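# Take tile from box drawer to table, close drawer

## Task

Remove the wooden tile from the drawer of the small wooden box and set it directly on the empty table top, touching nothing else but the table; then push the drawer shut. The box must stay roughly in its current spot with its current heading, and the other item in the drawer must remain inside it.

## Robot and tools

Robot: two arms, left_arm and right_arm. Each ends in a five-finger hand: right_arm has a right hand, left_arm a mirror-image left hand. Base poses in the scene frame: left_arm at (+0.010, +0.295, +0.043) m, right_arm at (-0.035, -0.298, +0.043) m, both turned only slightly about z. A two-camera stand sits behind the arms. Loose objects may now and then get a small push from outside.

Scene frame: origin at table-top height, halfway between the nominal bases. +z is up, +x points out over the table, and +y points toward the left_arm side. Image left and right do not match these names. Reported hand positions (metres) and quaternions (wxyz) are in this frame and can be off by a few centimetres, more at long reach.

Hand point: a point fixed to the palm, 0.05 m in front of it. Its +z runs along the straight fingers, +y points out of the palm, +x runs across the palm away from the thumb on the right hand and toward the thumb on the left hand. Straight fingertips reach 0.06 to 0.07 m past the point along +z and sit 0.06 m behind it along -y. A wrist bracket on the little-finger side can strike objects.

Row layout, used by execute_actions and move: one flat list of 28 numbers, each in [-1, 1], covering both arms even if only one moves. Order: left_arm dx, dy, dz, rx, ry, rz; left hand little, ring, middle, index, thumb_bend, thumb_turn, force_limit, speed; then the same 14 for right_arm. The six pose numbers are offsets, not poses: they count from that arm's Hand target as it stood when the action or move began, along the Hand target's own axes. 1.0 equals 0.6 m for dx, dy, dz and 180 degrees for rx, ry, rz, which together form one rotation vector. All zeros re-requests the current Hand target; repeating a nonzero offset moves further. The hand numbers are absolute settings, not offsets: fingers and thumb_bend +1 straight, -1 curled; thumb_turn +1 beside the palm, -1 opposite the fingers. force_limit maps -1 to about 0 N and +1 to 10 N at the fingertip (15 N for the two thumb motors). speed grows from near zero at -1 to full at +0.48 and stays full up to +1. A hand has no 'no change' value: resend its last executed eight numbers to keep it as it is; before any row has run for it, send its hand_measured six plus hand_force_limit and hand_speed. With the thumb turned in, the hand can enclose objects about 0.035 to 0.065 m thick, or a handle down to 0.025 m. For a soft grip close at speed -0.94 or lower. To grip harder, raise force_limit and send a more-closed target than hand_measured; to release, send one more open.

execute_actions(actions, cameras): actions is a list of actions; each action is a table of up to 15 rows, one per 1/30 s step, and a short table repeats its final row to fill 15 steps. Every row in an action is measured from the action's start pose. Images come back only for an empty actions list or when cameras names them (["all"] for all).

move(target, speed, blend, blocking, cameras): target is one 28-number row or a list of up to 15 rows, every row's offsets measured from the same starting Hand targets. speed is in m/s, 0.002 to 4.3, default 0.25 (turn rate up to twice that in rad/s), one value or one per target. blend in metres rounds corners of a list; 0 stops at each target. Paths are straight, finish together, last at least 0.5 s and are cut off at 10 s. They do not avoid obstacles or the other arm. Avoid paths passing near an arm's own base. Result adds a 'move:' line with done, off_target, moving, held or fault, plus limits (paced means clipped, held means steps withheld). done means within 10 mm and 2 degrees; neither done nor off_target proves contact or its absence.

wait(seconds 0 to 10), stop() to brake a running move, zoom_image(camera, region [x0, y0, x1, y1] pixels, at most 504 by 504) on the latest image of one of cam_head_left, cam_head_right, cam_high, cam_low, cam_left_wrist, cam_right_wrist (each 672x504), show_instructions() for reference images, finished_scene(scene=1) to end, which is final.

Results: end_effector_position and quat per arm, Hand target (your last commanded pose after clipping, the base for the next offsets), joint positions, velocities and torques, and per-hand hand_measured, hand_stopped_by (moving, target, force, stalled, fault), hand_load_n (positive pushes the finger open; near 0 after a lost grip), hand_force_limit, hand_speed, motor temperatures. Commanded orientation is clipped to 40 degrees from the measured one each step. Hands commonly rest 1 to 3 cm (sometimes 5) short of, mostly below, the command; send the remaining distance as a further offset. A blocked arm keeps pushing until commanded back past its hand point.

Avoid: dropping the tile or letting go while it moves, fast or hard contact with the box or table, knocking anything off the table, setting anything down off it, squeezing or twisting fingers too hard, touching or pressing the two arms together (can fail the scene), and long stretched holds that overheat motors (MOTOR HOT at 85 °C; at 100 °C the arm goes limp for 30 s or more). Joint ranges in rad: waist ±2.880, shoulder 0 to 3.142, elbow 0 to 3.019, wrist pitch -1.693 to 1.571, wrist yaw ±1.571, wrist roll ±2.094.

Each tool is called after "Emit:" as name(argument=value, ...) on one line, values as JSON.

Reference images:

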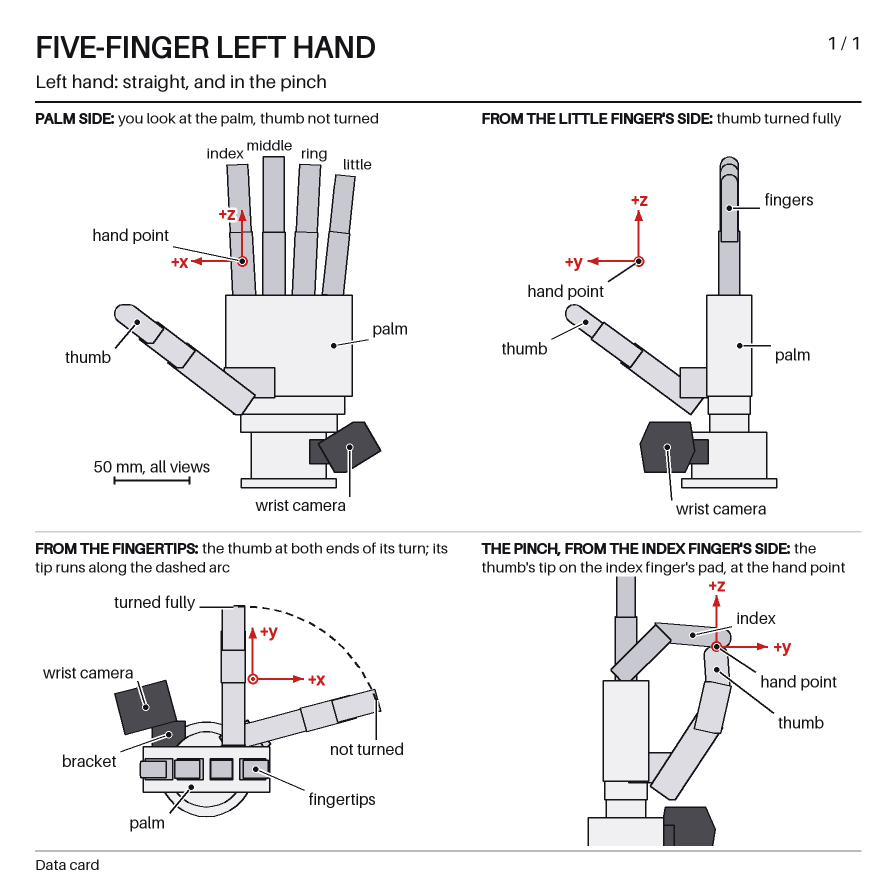

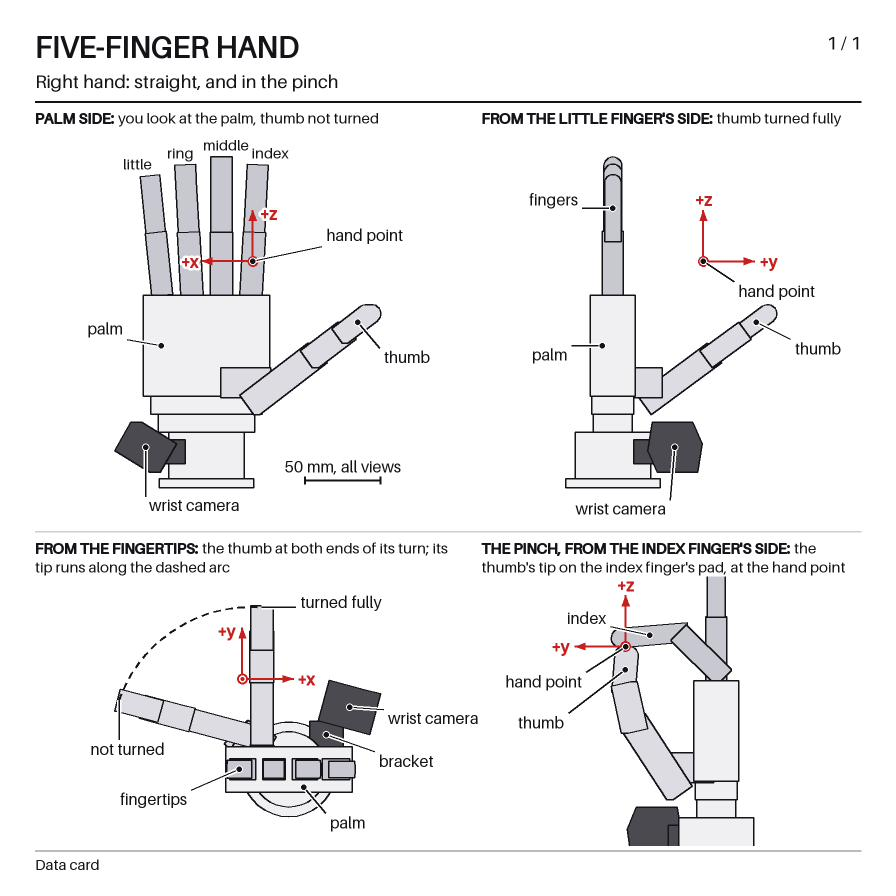

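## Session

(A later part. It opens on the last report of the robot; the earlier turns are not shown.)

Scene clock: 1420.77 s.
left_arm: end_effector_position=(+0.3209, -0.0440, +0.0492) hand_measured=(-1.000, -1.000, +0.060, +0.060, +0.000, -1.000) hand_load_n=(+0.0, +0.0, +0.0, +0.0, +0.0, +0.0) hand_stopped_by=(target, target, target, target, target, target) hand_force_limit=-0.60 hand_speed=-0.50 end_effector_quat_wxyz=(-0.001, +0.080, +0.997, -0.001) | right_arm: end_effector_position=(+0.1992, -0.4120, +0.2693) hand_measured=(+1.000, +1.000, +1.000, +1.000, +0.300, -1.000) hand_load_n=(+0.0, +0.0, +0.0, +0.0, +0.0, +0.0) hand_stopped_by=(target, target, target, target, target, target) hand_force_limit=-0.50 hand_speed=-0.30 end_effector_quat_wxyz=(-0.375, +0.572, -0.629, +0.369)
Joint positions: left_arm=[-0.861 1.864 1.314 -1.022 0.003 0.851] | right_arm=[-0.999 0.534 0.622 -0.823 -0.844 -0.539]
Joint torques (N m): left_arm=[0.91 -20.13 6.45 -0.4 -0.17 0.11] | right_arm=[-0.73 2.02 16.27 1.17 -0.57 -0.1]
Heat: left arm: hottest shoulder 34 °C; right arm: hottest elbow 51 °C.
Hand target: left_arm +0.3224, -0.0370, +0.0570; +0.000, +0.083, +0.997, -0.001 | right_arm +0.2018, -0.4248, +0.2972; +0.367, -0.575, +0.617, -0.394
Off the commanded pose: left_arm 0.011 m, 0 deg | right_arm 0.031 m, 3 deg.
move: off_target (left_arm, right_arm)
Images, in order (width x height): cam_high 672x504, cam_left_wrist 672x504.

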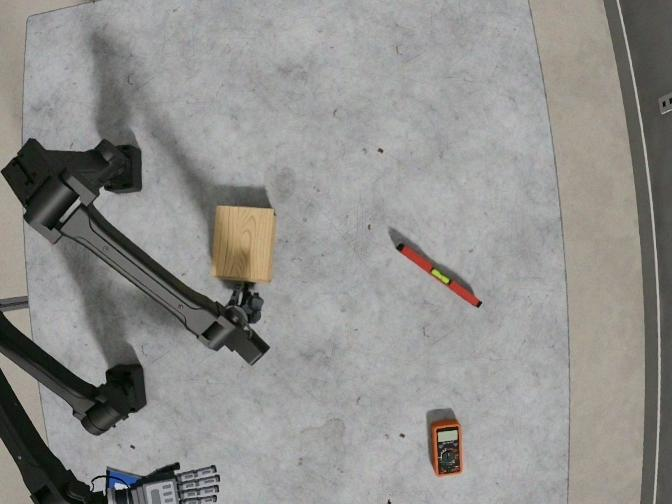

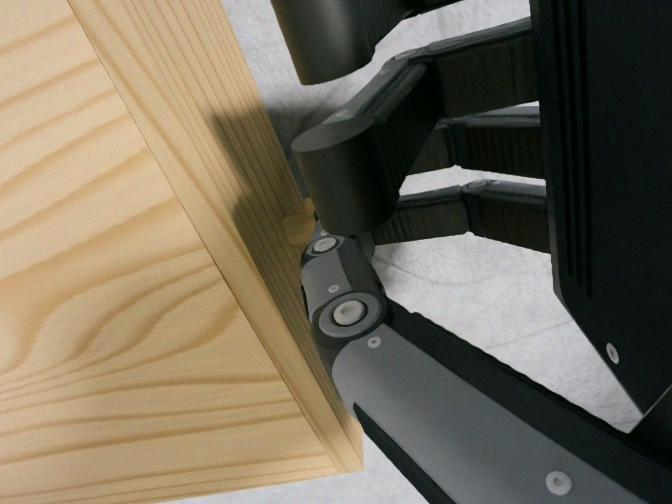

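Emit:
move(target=[[0,0,0,0,0,0,-1,-1,0.06,0.06,-0.4,-1,-0.6,0,0,0,0,0,0,0,1,1,1,1,0.3,-1,-0.5,-0.3],[0,0.005,-0.015,0,0,0,-1,-1,0.06,0.06,-0.4,-1,-0.6,0,0,0,0,0,0,0,1,1,1,1,0.3,-1,-0.5,-0.3]], cameras=["cam_high","cam_left_wrist","cam_low","cam_head_right"], speed=0.05)

Emit:
zoom_image(camera="cam_left_wrist", region=[170, 120, 470, 340])

Emit:
zoom_image(camera="cam_low", region=[330, 240, 410, 300])

Scene clock: 1450.43 s.
left_arm: end_effector_position=(+0.3195, -0.0408, +0.0532) hand_measured=(-1.000, -1.000, +0.060, +0.060, -0.400, -1.000) hand_load_n=(+0.5, +0.0, +1.0, +0.0, +0.0, +0.0) hand_stopped_by=(target, target, target, target, target, target) hand_force_limit=-0.60 hand_speed=0.00 end_effector_quat_wxyz=(-0.004, +0.081, +0.997, +0.002) | right_arm: end_effector_position=(+0.1992, -0.4120, +0.2693) hand_measured=(+1.000, +1.000, +1.000, +1.000, +0.300, -1.000) hand_load_n=(+0.0, -0.5, +0.0, +0.0, +0.0, +0.0) hand_stopped_by=(target, target, target, target, target, target) hand_force_limit=-0.50 hand_speed=-0.30 end_effector_quat_wxyz=(-0.375, +0.572, -0.629, +0.369)
Joint positions: left_arm=[-0.859 1.857 1.314 -1.037 0.003 0.855] | right_arm=[-0.999 0.534 0.622 -0.823 -0.844 -0.539]
Joint torques (N m): left_arm=[0.97 -20.78 6.72 -0.39 -0.17 0.12] | right_arm=[-0.79 2.02 16.27 1.17 -0.57 -0.1]
Heat: left arm: hottest shoulder 34 °C; right arm: hottest elbow 52 °C.
Hand target: left_arm +0.3228, -0.0340, +0.0659; +0.000, +0.083, +0.997, +0.000 | right_arm +0.2018, -0.4248, +0.2972; +0.367, -0.575, +0.617, -0.394
Off the commanded pose: left_arm 0.015 m, 1 deg | right_arm 0.031 m, 3 deg.
move: off_target (left_arm, right_arm)
Images, in order (width x height): cam_head_right 672x504, cam_high 672x504, cam_low 672x504, cam_left_wrist 672x504.

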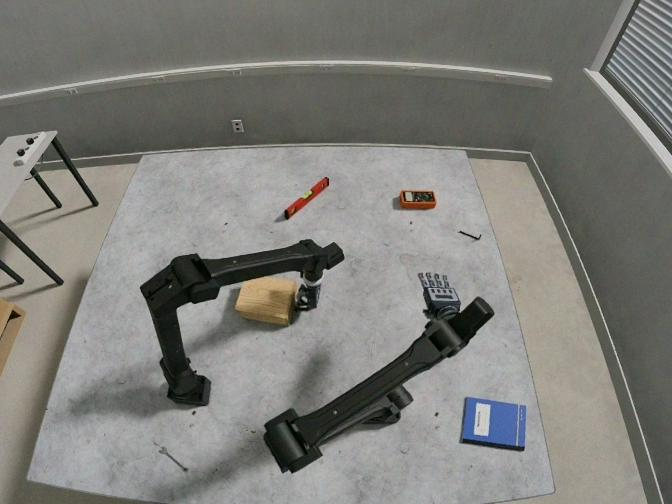

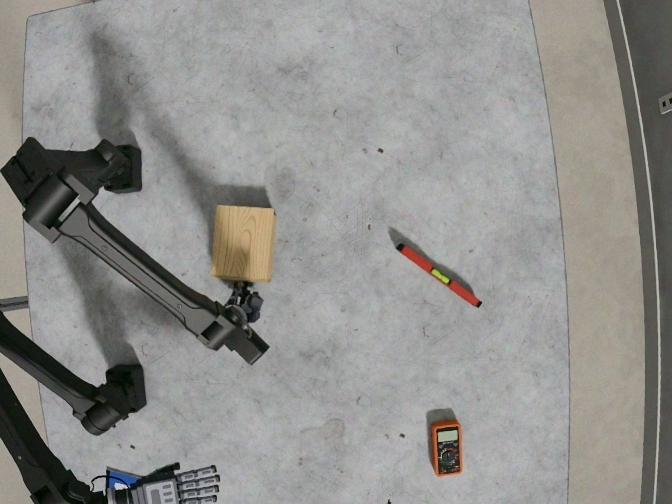

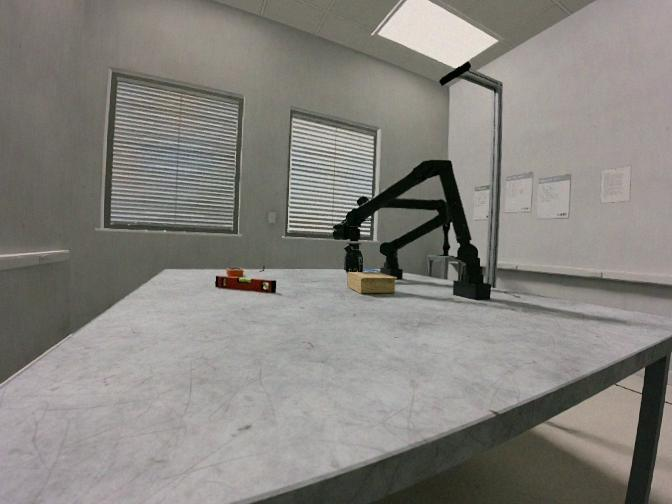

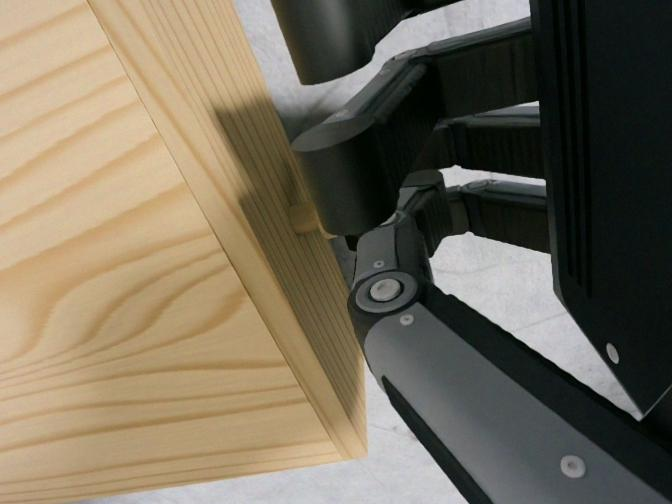

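Scaled by 1.680 from the camera's 672x504 image, which has a finer 960x720 frame.

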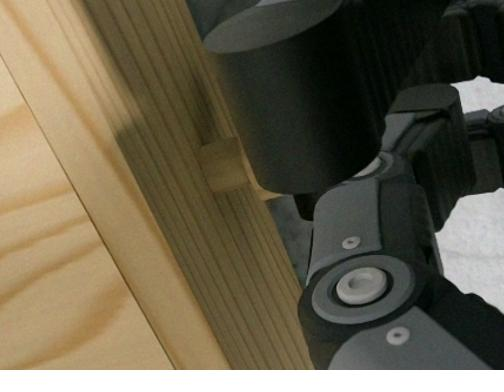

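Scaled by 6.300 from the camera's 672x504 image, which has a finer 960x720 frame.

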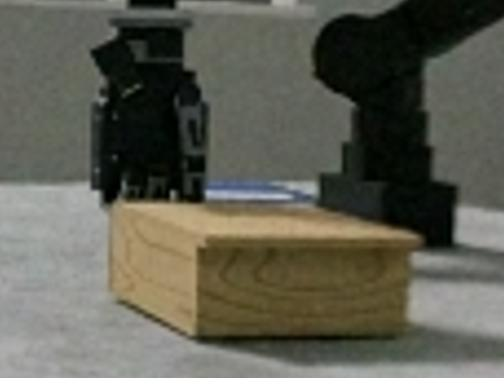

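Emit:
move(target=[[0,0,0,0,0,0,-1,-1,0.06,0.06,0.0,-1,-0.6,-0.5,0,0,0,0,0,0,1,1,1,1,0.3,-1,-0.5,-0.3]], cameras=["cam_high","cam_left_wrist"], speed=0.03)

Emit:
zoom_image(camera="cam_high", region=[190, 200, 290, 350])

Emit:
zoom_image(camera="cam_left_wrist", region=[170, 120, 470, 340])

Scene clock: 1460.73 s.
left_arm: end_effector_position=(+0.3195, -0.0408, +0.0532) hand_measured=(-1.000, -1.000, +0.060, +0.060, +0.000, -1.000) hand_load_n=(+0.0, +0.0, +1.5, +0.0, +0.0, +0.0) hand_stopped_by=(target, target, target, target, target, target) hand_force_limit=-0.60 hand_speed=-0.50 end_effector_quat_wxyz=(-0.004, +0.082, +0.997, +0.002) | right_arm: end_effector_position=(+0.1992, -0.4120, +0.2693) hand_measured=(+1.000, +1.000, +1.000, +1.000, +0.300, -1.000) hand_load_n=(+0.0, +0.0, +0.0, +0.0, +0.0, +0.0) hand_stopped_by=(target, target, target, target, target, target) hand_force_limit=-0.50 hand_speed=-0.30 end_effector_quat_wxyz=(-0.375, +0.572, -0.629, +0.369)
Joint positions: left_arm=[-0.859 1.857 1.314 -1.037 0.003 0.855] | right_arm=[-0.999 0.534 0.622 -0.823 -0.844 -0.539]
Joint torques (N m): left_arm=[0.85 -20.89 6.69 -0.5 -0.15 0.12] | right_arm=[-0.73 2.02 16.29 1.17 -0.57 -0.1]
Heat: left arm: hottest shoulder 35 °C; right arm: hottest elbow 52 °C.
Hand target: left_arm +0.3229, -0.0340, +0.0659; +0.000, +0.083, +0.997, -0.001 | right_arm +0.2018, -0.4248, +0.2972; +0.367, -0.575, +0.617, -0.394
Off the commanded pose: left_arm 0.015 m, 1 deg | right_arm 0.031 m, 3 deg.
move: off_target (left_arm, right_arm)
Images, in order (width x height): cam_high 672x504, cam_left_wrist 672x504.

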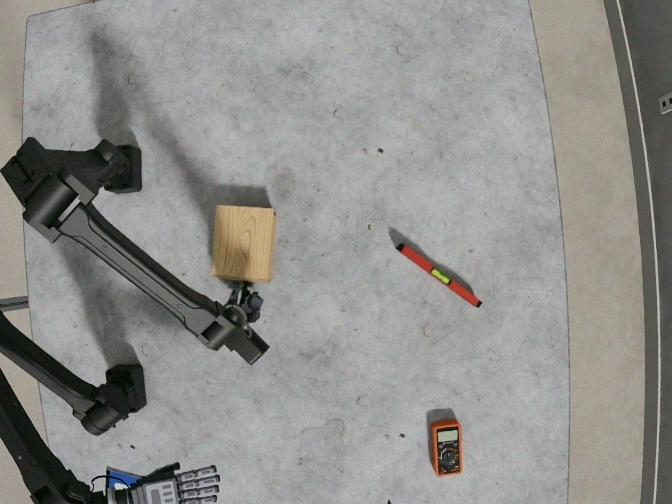

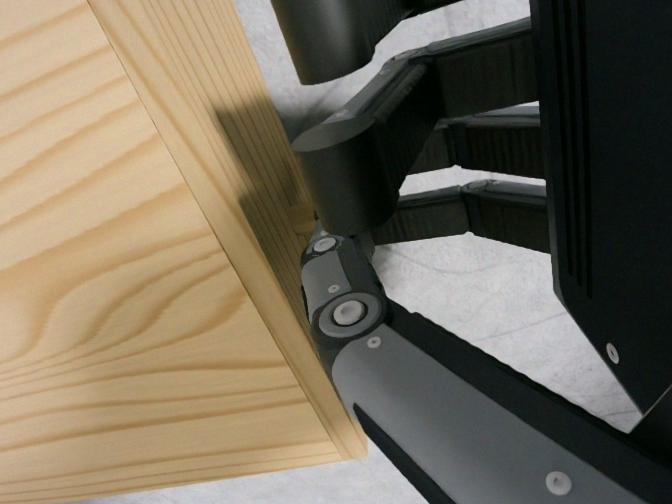

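Scaled by 3.360 from the camera's 672x504 image, which has a finer 960x720 frame.

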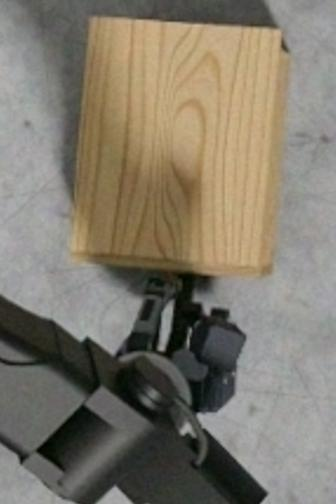

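Scaled by 1.680 from the camera's 672x504 image, which has a finer 960x720 frame.

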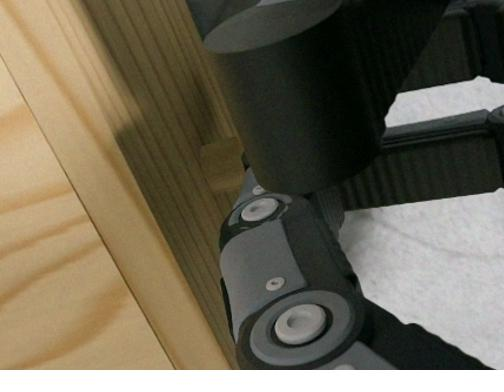

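Emit:
move(target=[[0,0,0,0,0,0,-1,-1,-0.3,-0.3,0.0,-1,-0.4,-0.85,0,0,0,0,0,0,1,1,1,1,0.3,-1,-0.5,-0.3]], cameras=["cam_high","cam_left_wrist"], speed=0.03)

Emit:
zoom_image(camera="cam_high", region=[190, 200, 290, 350])

Scene clock: 1472.37 s.
left_arm: end_effector_position=(+0.3196, -0.0407, +0.0532) hand_measured=(-1.000, -1.000, +0.006, -0.050, +0.000, -1.000) hand_load_n=(+0.5, +0.0, +2.5, +3.5, +2.0, -0.5) hand_stopped_by=(target, target, force, force, target, target) hand_force_limit=-0.40 hand_speed=-0.85 end_effector_quat_wxyz=(-0.004, +0.081, +0.997, +0.002) | right_arm: end_effector_position=(+0.1992, -0.4120, +0.2693) hand_measured=(+1.000, +1.000, +1.000, +1.000, +0.300, -1.000) hand_load_n=(+0.0, +0.0, +0.0, +0.0, +0.0, +0.0) hand_stopped_by=(target, target, target, target, target, target) hand_force_limit=-0.50 hand_speed=-0.30 end_effector_quat_wxyz=(-0.375, +0.572, -0.629, +0.369)
Joint positions: left_arm=[-0.859 1.857 1.314 -1.037 0.003 0.855] | right_arm=[-0.999 0.534 0.622 -0.823 -0.844 -0.539]
Joint torques (N m): left_arm=[1.03 -20.66 6.71 -0.5 -0.16 0.13] | right_arm=[-0.79 2.02 16.28 1.18 -0.57 -0.1]
Heat: left arm: hottest shoulder 36 °C; right arm: hottest elbow 52 °C.
Hand target: left_arm +0.3229, -0.0340, +0.0659; +0.000, +0.083, +0.997, -0.001 | right_arm +0.2018, -0.4248, +0.2972; +0.367, -0.575, +0.617, -0.394
Off the commanded pose: left_arm 0.015 m, 1 deg | right_arm 0.031 m, 3 deg.
move: off_target (left_arm, right_arm)
Images, in order (width x height): cam_high 672x504, cam_left_wrist 672x504.

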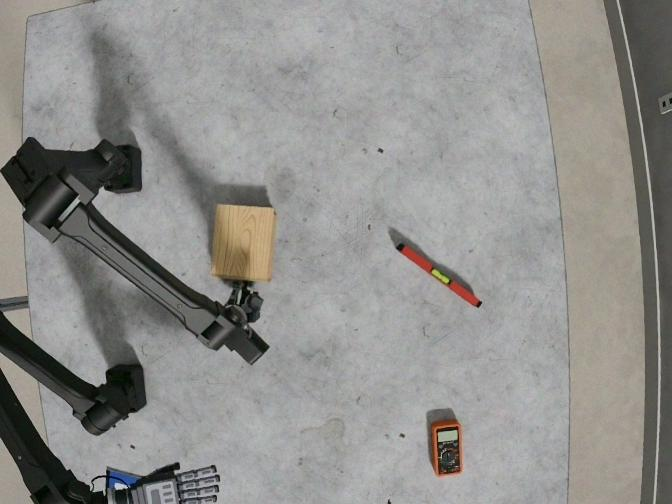

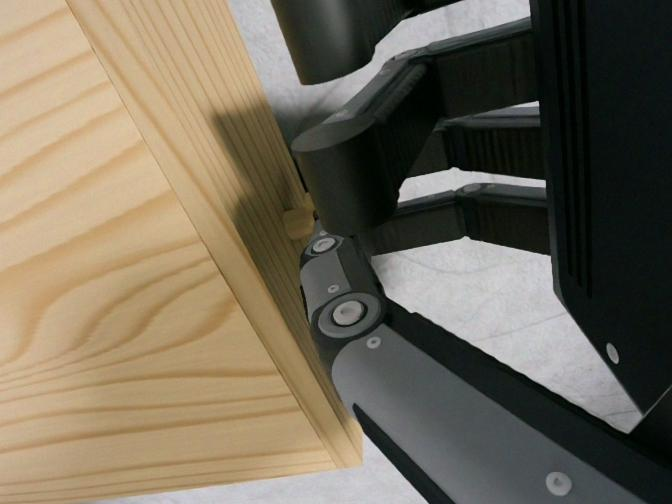

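Scaled by 3.360 from the camera's 672x504 image, which has a finer 960x720 frame.

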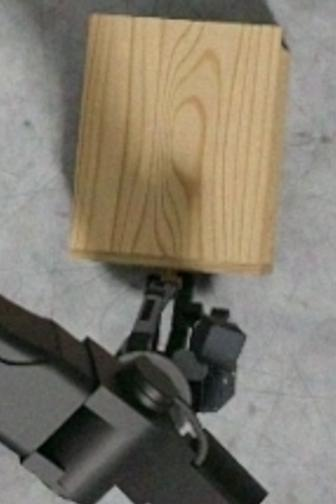

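Emit:
move(target=[[0,-0.07,0.0167,0,0,0,-1,-1,-0.3,-0.3,0.0,-1,-0.4,-0.85,0,0,0,0,0,0,1,1,1,1,0.3,-1,-0.5,-0.3]], cameras=["cam_high","cam_left_wrist"], speed=0.03)

Emit:
zoom_image(camera="cam_high", region=[190, 200, 290, 350])

Scene clock: 1482.73 s.
left_arm: end_effector_position=(+0.3084, -0.0557, +0.0492) hand_measured=(-1.000, -1.000, +0.006, -0.050, +0.000, -1.000) hand_load_n=(+0.0, +0.0, +2.5, +3.0, +1.0, +0.0) hand_stopped_by=(target, target, force, force, target, target) hand_force_limit=-0.40 hand_speed=-0.85 end_effector_quat_wxyz=(-0.008, +0.086, +0.996, +0.007) | right_arm: end_effector_position=(+0.1992, -0.4120, +0.2693) hand_measured=(+1.000, +1.000, +1.000, +1.000, +0.300, -1.000) hand_load_n=(+0.0, +0.0, +0.0, +0.0, +0.0, +0.0) hand_stopped_by=(target, target, target, target, target, target) hand_force_limit=-0.50 hand_speed=-0.30 end_effector_quat_wxyz=(-0.375, +0.572, -0.629, +0.369)
Joint positions: left_arm=[-0.895 1.881 1.337 -1.048 0.002 0.829] | right_arm=[-0.999 0.534 0.622 -0.823 -0.844 -0.539]
Joint torques (N m): left_arm=[-0.56 -16.62 11.74 -0.46 -0.15 -0.11] | right_arm=[-0.73 2.02 16.27 1.18 -0.57 -0.09]
Heat: left arm: hottest shoulder 36 °C; right arm: hottest elbow 52 °C.
Hand target: left_arm +0.3159, -0.0753, +0.0558; +0.000, +0.083, +0.997, +0.000 | right_arm +0.2018, -0.4248, +0.2972; +0.367, -0.575, +0.617, -0.394
Off the commanded pose: left_arm 0.022 m, 1 deg | right_arm 0.031 m, 3 deg.
move: off_target (left_arm, right_arm)
Images, in order (width x height): cam_high 672x504, cam_left_wrist 672x504.

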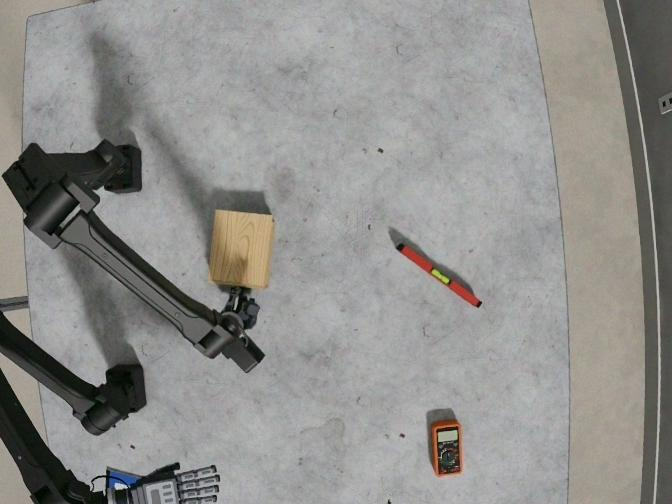

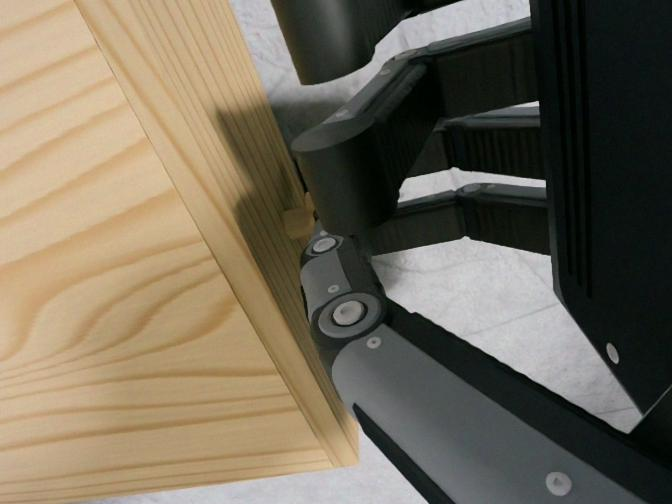

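Scaled by 3.360 from the camera's 672x504 image, which has a finer 960x720 frame.

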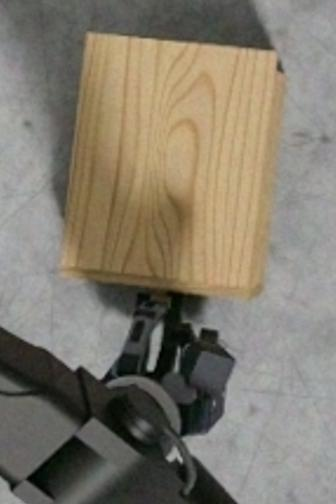

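Emit:
move(target=[[-0.026,0.0263,0.0133,0,0,-0.0389,-1,-1,-0.3,-0.3,0.0,-1,-0.4,-0.85,0,0,0,0,0,0,1,1,1,1,0.3,-1,-0.5,-0.3]], cameras=["cam_high","cam_left_wrist"], speed=0.03)

Emit:
zoom_image(camera="cam_high", region=[190, 200, 290, 350])

Scene clock: 1556.17 s.
left_arm: end_effector_position=(+0.3186, -0.0524, +0.0490) hand_measured=(-1.000, -1.000, +0.006, -0.050, +0.000, -1.000) hand_load_n=(+0.0, +0.5, +2.5, +2.0, +0.5, -0.5) hand_stopped_by=(target, target, force, force, target, target) hand_force_limit=-0.40 hand_speed=-0.85 end_effector_quat_wxyz=(-0.006, +0.036, +0.999, +0.005) | right_arm: end_effector_position=(+0.1992, -0.4120, +0.2693) hand_measured=(+1.000, +1.000, +1.000, +1.000, +0.300, -1.000) hand_load_n=(+0.0, +0.0, +0.0, +0.0, +0.0, +0.0) hand_stopped_by=(target, target, target, target, target, target) hand_force_limit=-0.50 hand_speed=-0.30 end_effector_quat_wxyz=(-0.375, +0.572, -0.629, +0.369)
Joint positions: left_arm=[-0.864 1.89 1.352 -1.048 0.002 0.759] | right_arm=[-0.999 0.534 0.622 -0.823 -0.844 -0.539]
Joint torques (N m): left_arm=[1.14 -16.09 10.96 0.03 -0.11 -0.13] | right_arm=[-0.73 2.02 16.29 1.18 -0.57 -0.1]
Heat: left arm: hottest elbow 39 °C; right arm: hottest elbow 53 °C.
Hand target: left_arm +0.3340, -0.0624, +0.0480; +0.000, +0.022, +1.000, +0.000 | right_arm +0.2018, -0.4248, +0.2972; +0.367, -0.575, +0.617, -0.394
Off the commanded pose: left_arm 0.018 m, 2 deg | right_arm 0.031 m, 3 deg.
move: off_target (left_arm, right_arm)
Images, in order (width x height): cam_high 672x504, cam_left_wrist 672x504.

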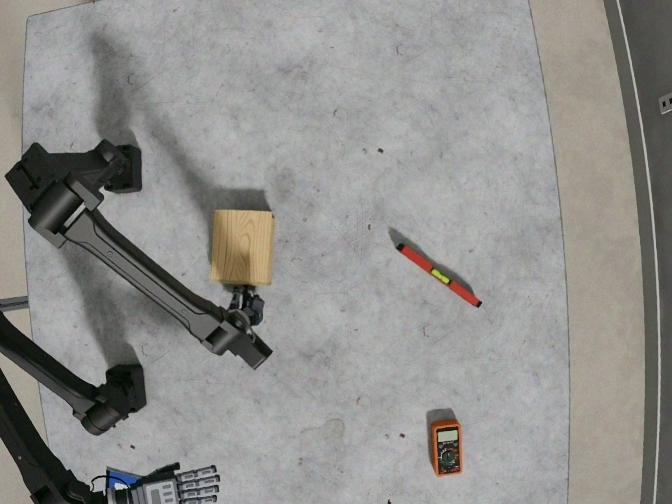

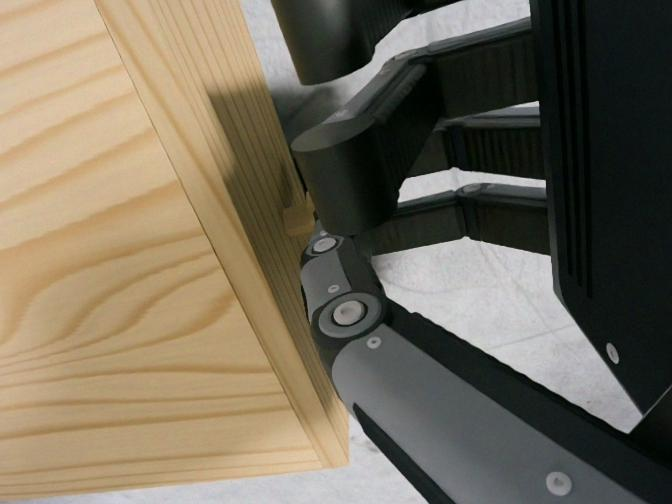

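Scaled by 3.360 from the camera's 672x504 image, which has a finer 960x720 frame.

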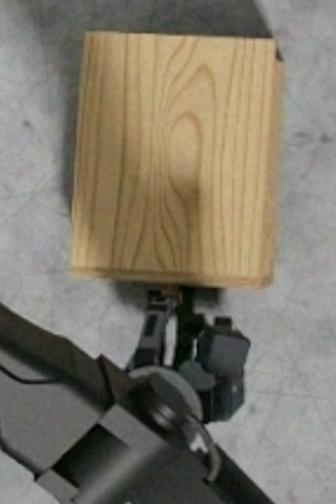

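Emit:
move(target=[[0.0363,-0.0845,0.0,0,0,0,-1,-1,-0.3,-0.3,0.0,-1,-0.4,-0.85,0,0,0,0,0,0,1,1,1,1,0.3,-1,-0.5,-0.3]], cameras=["cam_high","cam_left_wrist"], speed=0.3)

Emit:
zoom_image(camera="cam_high", region=[190, 200, 290, 350])

Scene clock: 1571.67 s.
left_arm: end_effector_position=(+0.3023, -0.0981, +0.0489) hand_measured=(-1.000, -1.000, +0.006, -0.050, +0.000, -1.000) hand_load_n=(+0.0, +0.5, +2.5, +1.5, +0.5, -1.5) hand_stopped_by=(target, target, force, force, target, target) hand_force_limit=-0.40 hand_speed=-0.85 end_effector_quat_wxyz=(-0.002, +0.031, +1.000, +0.003) | right_arm: end_effector_position=(+0.1992, -0.4120, +0.2693) hand_measured=(+1.000, +1.000, +1.000, +1.000, +0.300, -1.000) hand_load_n=(+0.0, +0.0, +0.0, +0.0, +0.0, +0.0) hand_stopped_by=(target, target, target, target, target, target) hand_force_limit=-0.50 hand_speed=-0.30 end_effector_quat_wxyz=(-0.375, +0.572, -0.629, +0.369)
Joint positions: left_arm=[-0.938 1.945 1.44 -1.073 -0.001 0.674] | right_arm=[-0.999 0.534 0.622 -0.823 -0.844 -0.539]
Joint torques (N m): left_arm=[0.21 -16.97 11.36 -0.27 0 -0.16] | right_arm=[-0.73 2.02 16.28 1.17 -0.57 -0.1]
Motor temperatures (°C): left_arm=[28 34 40 28 25 29] | right_arm=[35 28 53 25 27 29]
Heat: left arm: hottest elbow 40 °C; right arm: hottest elbow 53 °C.
Hand target: left_arm +0.3098, -0.1121, +0.0479; +0.000, +0.022, +1.000, +0.000 | right_arm +0.2018, -0.4248, +0.2972; +0.367, -0.575, +0.617, -0.394
Off the commanded pose: left_arm 0.016 m, 1 deg | right_arm 0.031 m, 3 deg.
move: off_target (left_arm, right_arm)
Images, in order (width x height): cam_high 672x504, cam_left_wrist 672x504.

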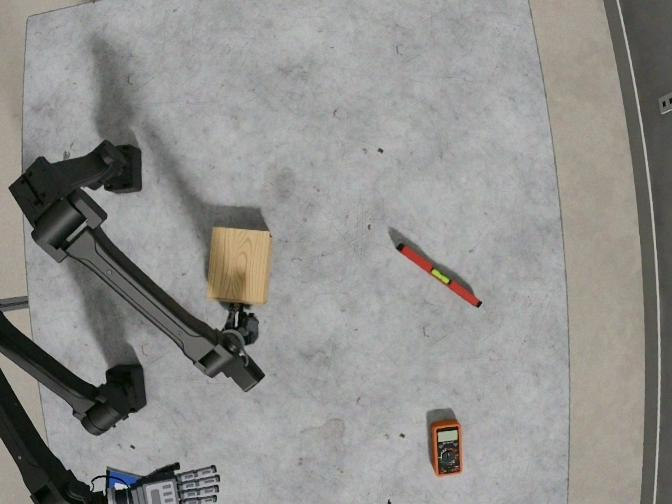

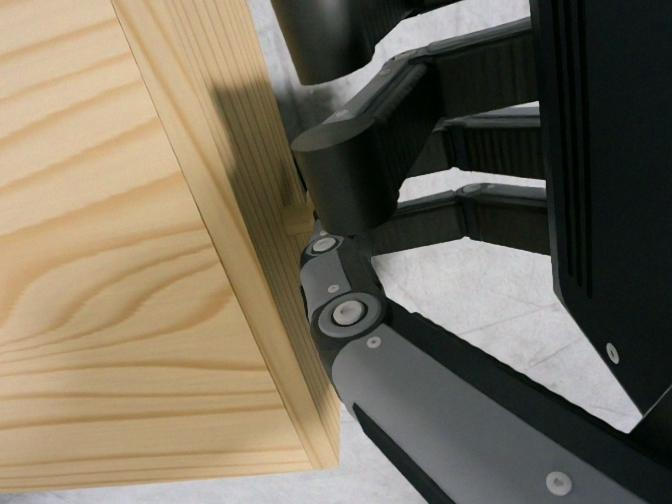

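Scaled by 3.360 from the camera's 672x504 image, which has a finer 960x720 frame.

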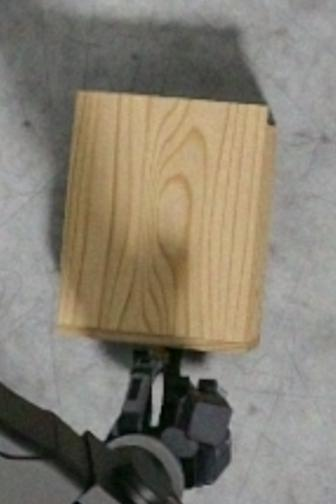

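Emit:
move(target=[[-0.046,0.017,0.0,0,0,-0.0389,-1,-1,-0.3,-0.3,0.0,-1,-0.4,-0.85,0,0,0,0,0,0,1,1,1,1,0.3,-1,-0.5,-0.3]], cameras=["cam_high","cam_left_wrist"], speed=0.05)

Emit:
zoom_image(camera="cam_high", region=[190, 200, 290, 350])

Scene clock: 1598.03 s.
left_arm: end_effector_position=(+0.3248, -0.0950, +0.0493) hand_measured=(-1.000, -1.000, +0.006, -0.050, +0.000, -1.000) hand_load_n=(+0.0, +0.5, +2.5, +1.5, +0.5, -1.0) hand_stopped_by=(target, target, force, force, target, target) hand_force_limit=-0.40 hand_speed=-0.85 end_effector_quat_wxyz=(-0.002, -0.026, +1.000, +0.001) | right_arm: end_effector_position=(+0.1992, -0.4120, +0.2693) hand_measured=(+1.000, +1.000, +1.000, +1.000, +0.300, -1.000) hand_load_n=(-0.5, +0.0, +0.0, +0.0, +0.0, +0.0) hand_stopped_by=(target, target, target, target, target, target) hand_force_limit=-0.50 hand_speed=-0.30 end_effector_quat_wxyz=(-0.375, +0.572, -0.629, +0.369)
Joint positions: left_arm=[-0.889 1.97 1.482 -1.086 0.002 0.61] | right_arm=[-0.999 0.534 0.622 -0.823 -0.844 -0.539]
Joint torques (N m): left_arm=[1.14 -17.67 11.19 -0.2 -0.11 -0.12] | right_arm=[-0.73 2.08 16.27 1.17 -0.57 -0.1]
Heat: left arm: hottest elbow 38 °C; right arm: hottest elbow 53 °C.
Hand target: left_arm +0.3379, -0.1030, +0.0480; +0.000, -0.039, +0.999, +0.000 | right_arm +0.2018, -0.4248, +0.2972; +0.367, -0.575, +0.617, -0.394
Off the commanded pose: left_arm 0.015 m, 1 deg | right_arm 0.031 m, 3 deg.
move: off_target (left_arm, right_arm)
Images, in order (width x height): cam_high 672x504, cam_left_wrist 672x504.

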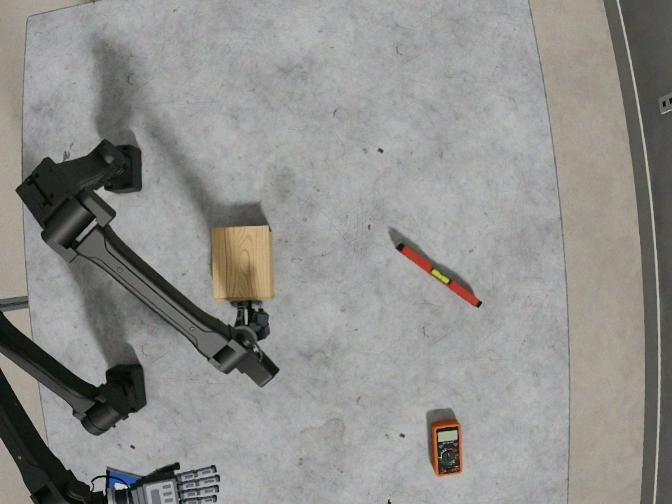

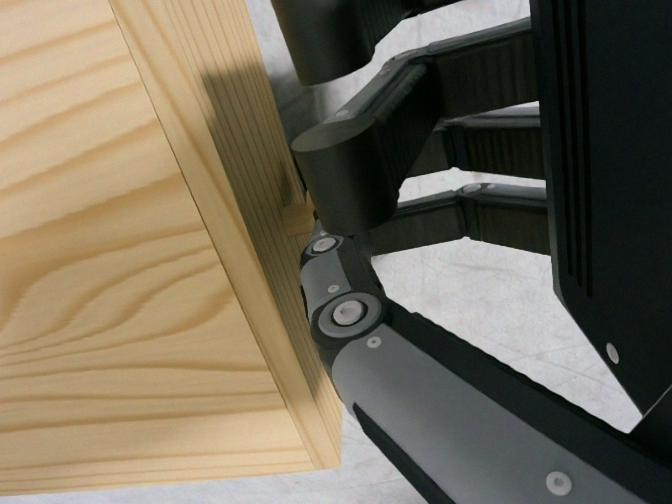

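Scaled by 3.360 from the camera's 672x504 image, which has a finer 960x720 frame.

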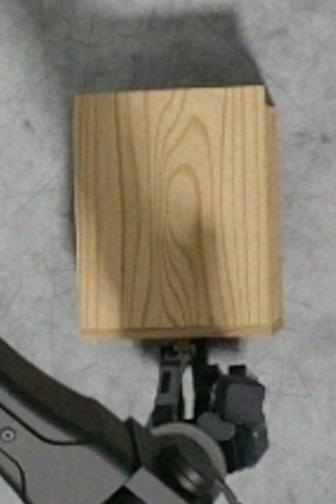

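Emit:
move(target=[[0.0207,0.015,-0.0022,0,0,0,-1,-1,-0.3,-0.3,0.0,-1,-0.4,-0.85,0,0,0,0,0,0,1,1,1,1,0.3,-1,-0.5,-0.3],[0.0207,0.015,-0.0022,0,0,0,-1,-1,0.1,0.1,0.0,-1,-0.4,-0.3,0,0,0,0,0,0,1,1,1,1,0.3,-1,-0.5,-0.3],[0.0207,0.015,-0.0022,0,0,0,-1,-1,0.1,0.1,-0.45,-1,-0.4,-0.2,0,0,0,0,0,0,1,1,1,1,0.3,-1,-0.5,-0.3],[0.0127,-0.1,-0.0022,0,0,0,-1,-1,0.1,0.1,-0.45,-1,-0.4,-0.2,0,0,0,0,0,0,1,1,1,1,0.3,-1,-0.5,-0.3]], cameras=["cam_high","cam_left_wrist"], speed=0.06)

Emit:
zoom_image(camera="cam_high", region=[190, 200, 290, 350])

Scene clock: 1640.67 s.
left_arm: end_effector_position=(+0.3307, -0.1476, +0.0490) hand_measured=(-1.000, -1.000, +0.100, +0.100, -0.450, -1.000) hand_load_n=(+0.0, +0.0, +0.0, +0.0, +0.0, +0.0) hand_stopped_by=(target, target, target, target, target, target) hand_force_limit=-0.40 hand_speed=-0.20 end_effector_quat_wxyz=(-0.003, -0.035, +0.999, +0.004) | right_arm: end_effector_position=(+0.1992, -0.4120, +0.2693) hand_measured=(+1.000, +1.000, +1.000, +1.000, +0.300, -1.000) hand_load_n=(+0.0, +0.0, +0.0, +0.0, +0.0, +0.0) hand_stopped_by=(target, target, target, target, target, target) hand_force_limit=-0.50 hand_speed=-0.30 end_effector_quat_wxyz=(-0.375, +0.572, -0.629, +0.369)
Joint positions: left_arm=[-0.932 2.084 1.669 -1.166 -0.001 0.548] | right_arm=[-0.999 0.534 0.622 -0.823 -0.844 -0.539]
Joint torques (N m): left_arm=[-0.32 -19.78 12.01 -0.42 0 -0.17] | right_arm=[-0.73 2.02 16.29 1.17 -0.57 -0.1]
Heat: left arm: hottest elbow 40 °C; right arm: hottest elbow 53 °C.
Hand target: left_arm +0.3350, -0.1636, +0.0493; +0.000, -0.039, +0.999, +0.000 | right_arm +0.2018, -0.4248, +0.2972; +0.367, -0.575, +0.617, -0.394
Off the commanded pose: left_arm 0.016 m, 1 deg | right_arm 0.031 m, 3 deg.
move: off_target (left_arm, right_arm)
Images, in order (width x height): cam_high 672x504, cam_left_wrist 672x504.

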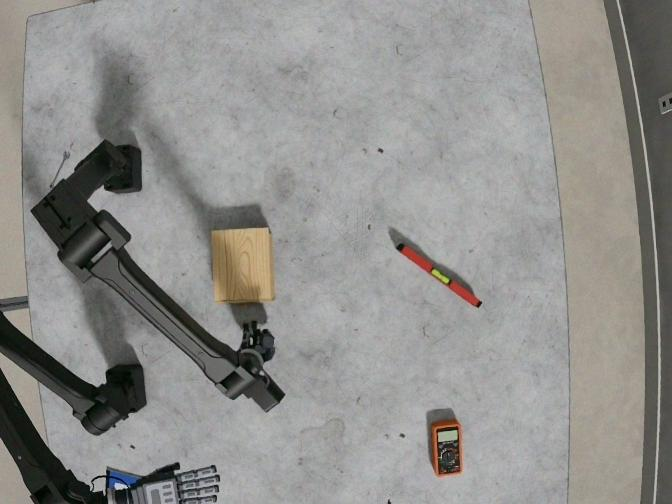

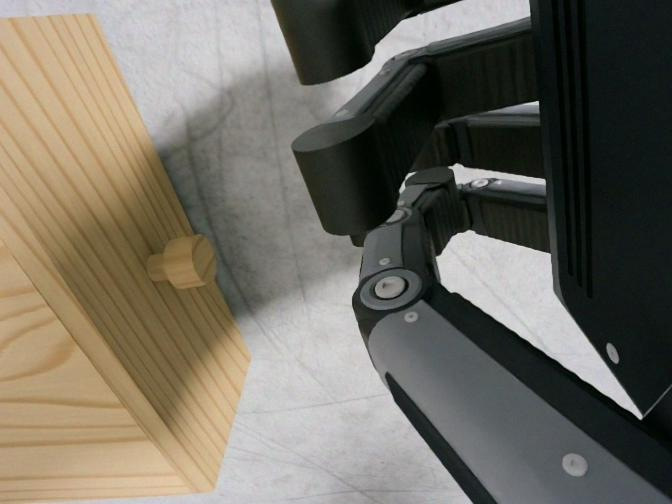

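Scaled by 3.360 from the camera's 672x504 image, which has a finer 960x720 frame.

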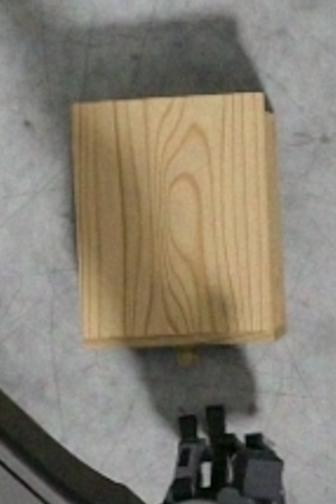

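Emit:
move(target=[[-0.0013,0.0166,-0.25,0,0,0,-1,-1,0.1,0.1,-0.45,-1,-0.4,-0.2,0,0,0,0,0,0,1,1,1,1,0.3,-1,-0.5,-0.3],[0.0105,0.358,-0.2667,0,0,0,-1,-1,-1,-1,1,1,-0.4,0.2,0,0,0,0,0,0,1,1,1,1,0.3,-1,-0.5,-0.3],[0.0105,0.358,-0.1167,0,0,0,-1,-1,-1,-1,1,1,-0.4,0.2,-0.4257,0.1312,0.2995,-0.285,0.275,0.4307,-1,-1,0.06,0.06,-0.45,-1,-0.4,0]], cameras=["all"], speed=0.2, blend=[0.03,0,0])

Scene clock: 1689.03 s.
left_arm: end_effector_position=(+0.3110, +0.0478, +0.1306) hand_measured=(-1.000, -1.000, -0.282, -0.260, +1.000, +1.000) hand_load_n=(+0.0, +0.5, +0.0, +0.0, +0.0, +0.0) hand_stopped_by=(target, target, force, force, target, target) hand_force_limit=-0.40 hand_speed=0.20 end_effector_quat_wxyz=(+0.007, -0.044, +0.999, -0.006) | right_arm: end_effector_position=(+0.3310, -0.1880, +0.1347) hand_measured=(-1.000, -1.000, +0.060, +0.060, -0.450, -1.000) hand_load_n=(+0.0, +0.0, +0.0, +0.0, +0.0, +0.0) hand_stopped_by=(target, target, target, target, target, target) hand_force_limit=-0.40 hand_speed=0.00 end_effector_quat_wxyz=(-0.016, +0.019, +1.000, -0.003)
Joint positions: left_arm=[-0.714 1.594 1.187 -1.147 -0.001 0.749] | right_arm=[0.181 1.327 0.915 -1.193 0 1.763]
Joint torques (N m): left_arm=[0.5 -12.28 7.06 0.59 0.02 0.11] | right_arm=[1.67 -6.95 13.3 -0.05 -0.17 0.16]
Heat: left arm: hottest elbow 38 °C; right arm: hottest elbow 54 °C.
Hand target: left_arm +0.3120, +0.0501, +0.1192; +0.000, -0.039, +0.999, +0.000 | right_arm +0.3492, -0.1791, +0.1503; +0.000, +0.017, +1.000, +0.000
Off the commanded pose: left_arm 0.012 m, 1 deg | right_arm 0.026 m, 2 deg.
move: off_target (left_arm, right_arm); target 3's new numbers were sent with right_arm's hand 0.026 m and 2 deg from that target

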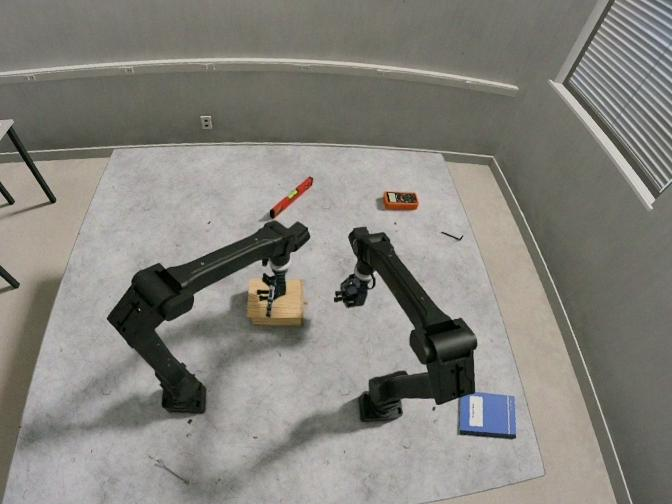

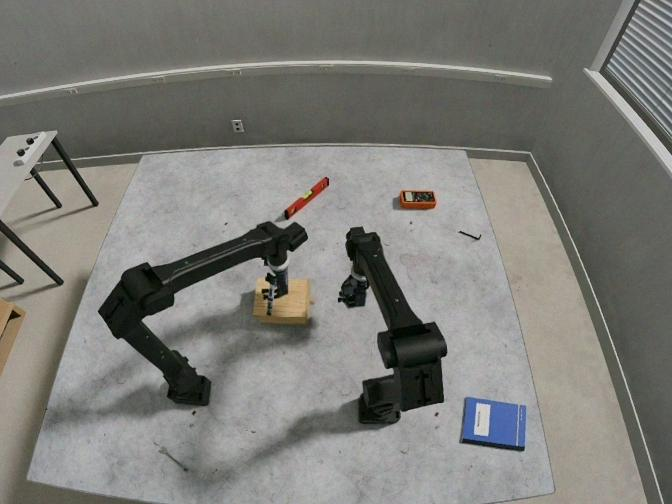

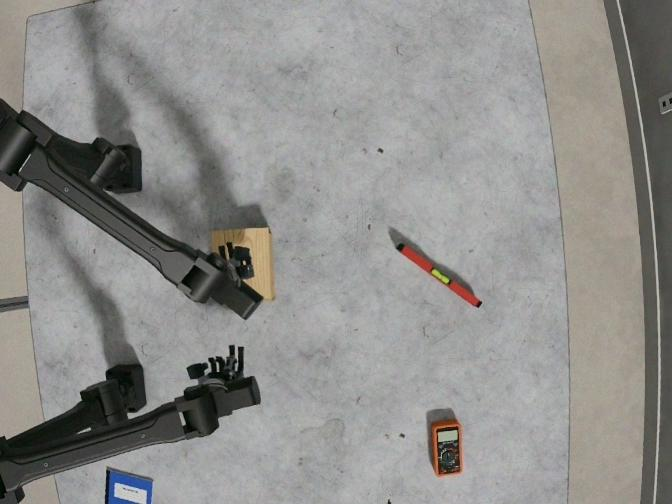

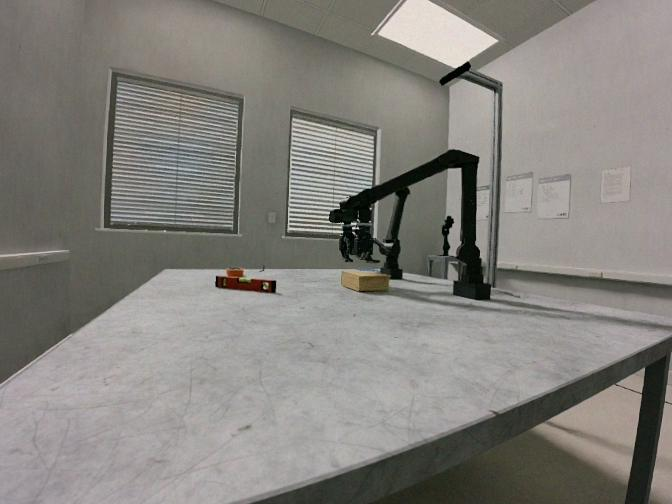

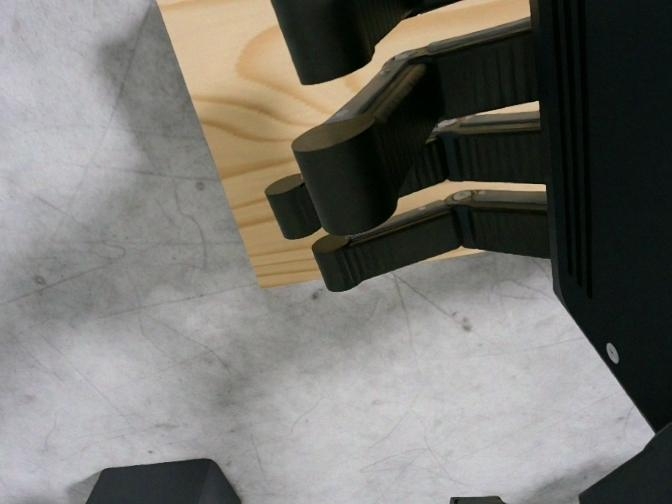

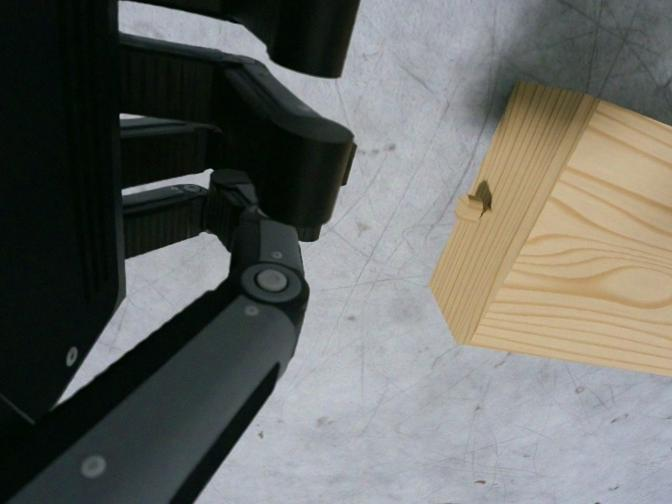

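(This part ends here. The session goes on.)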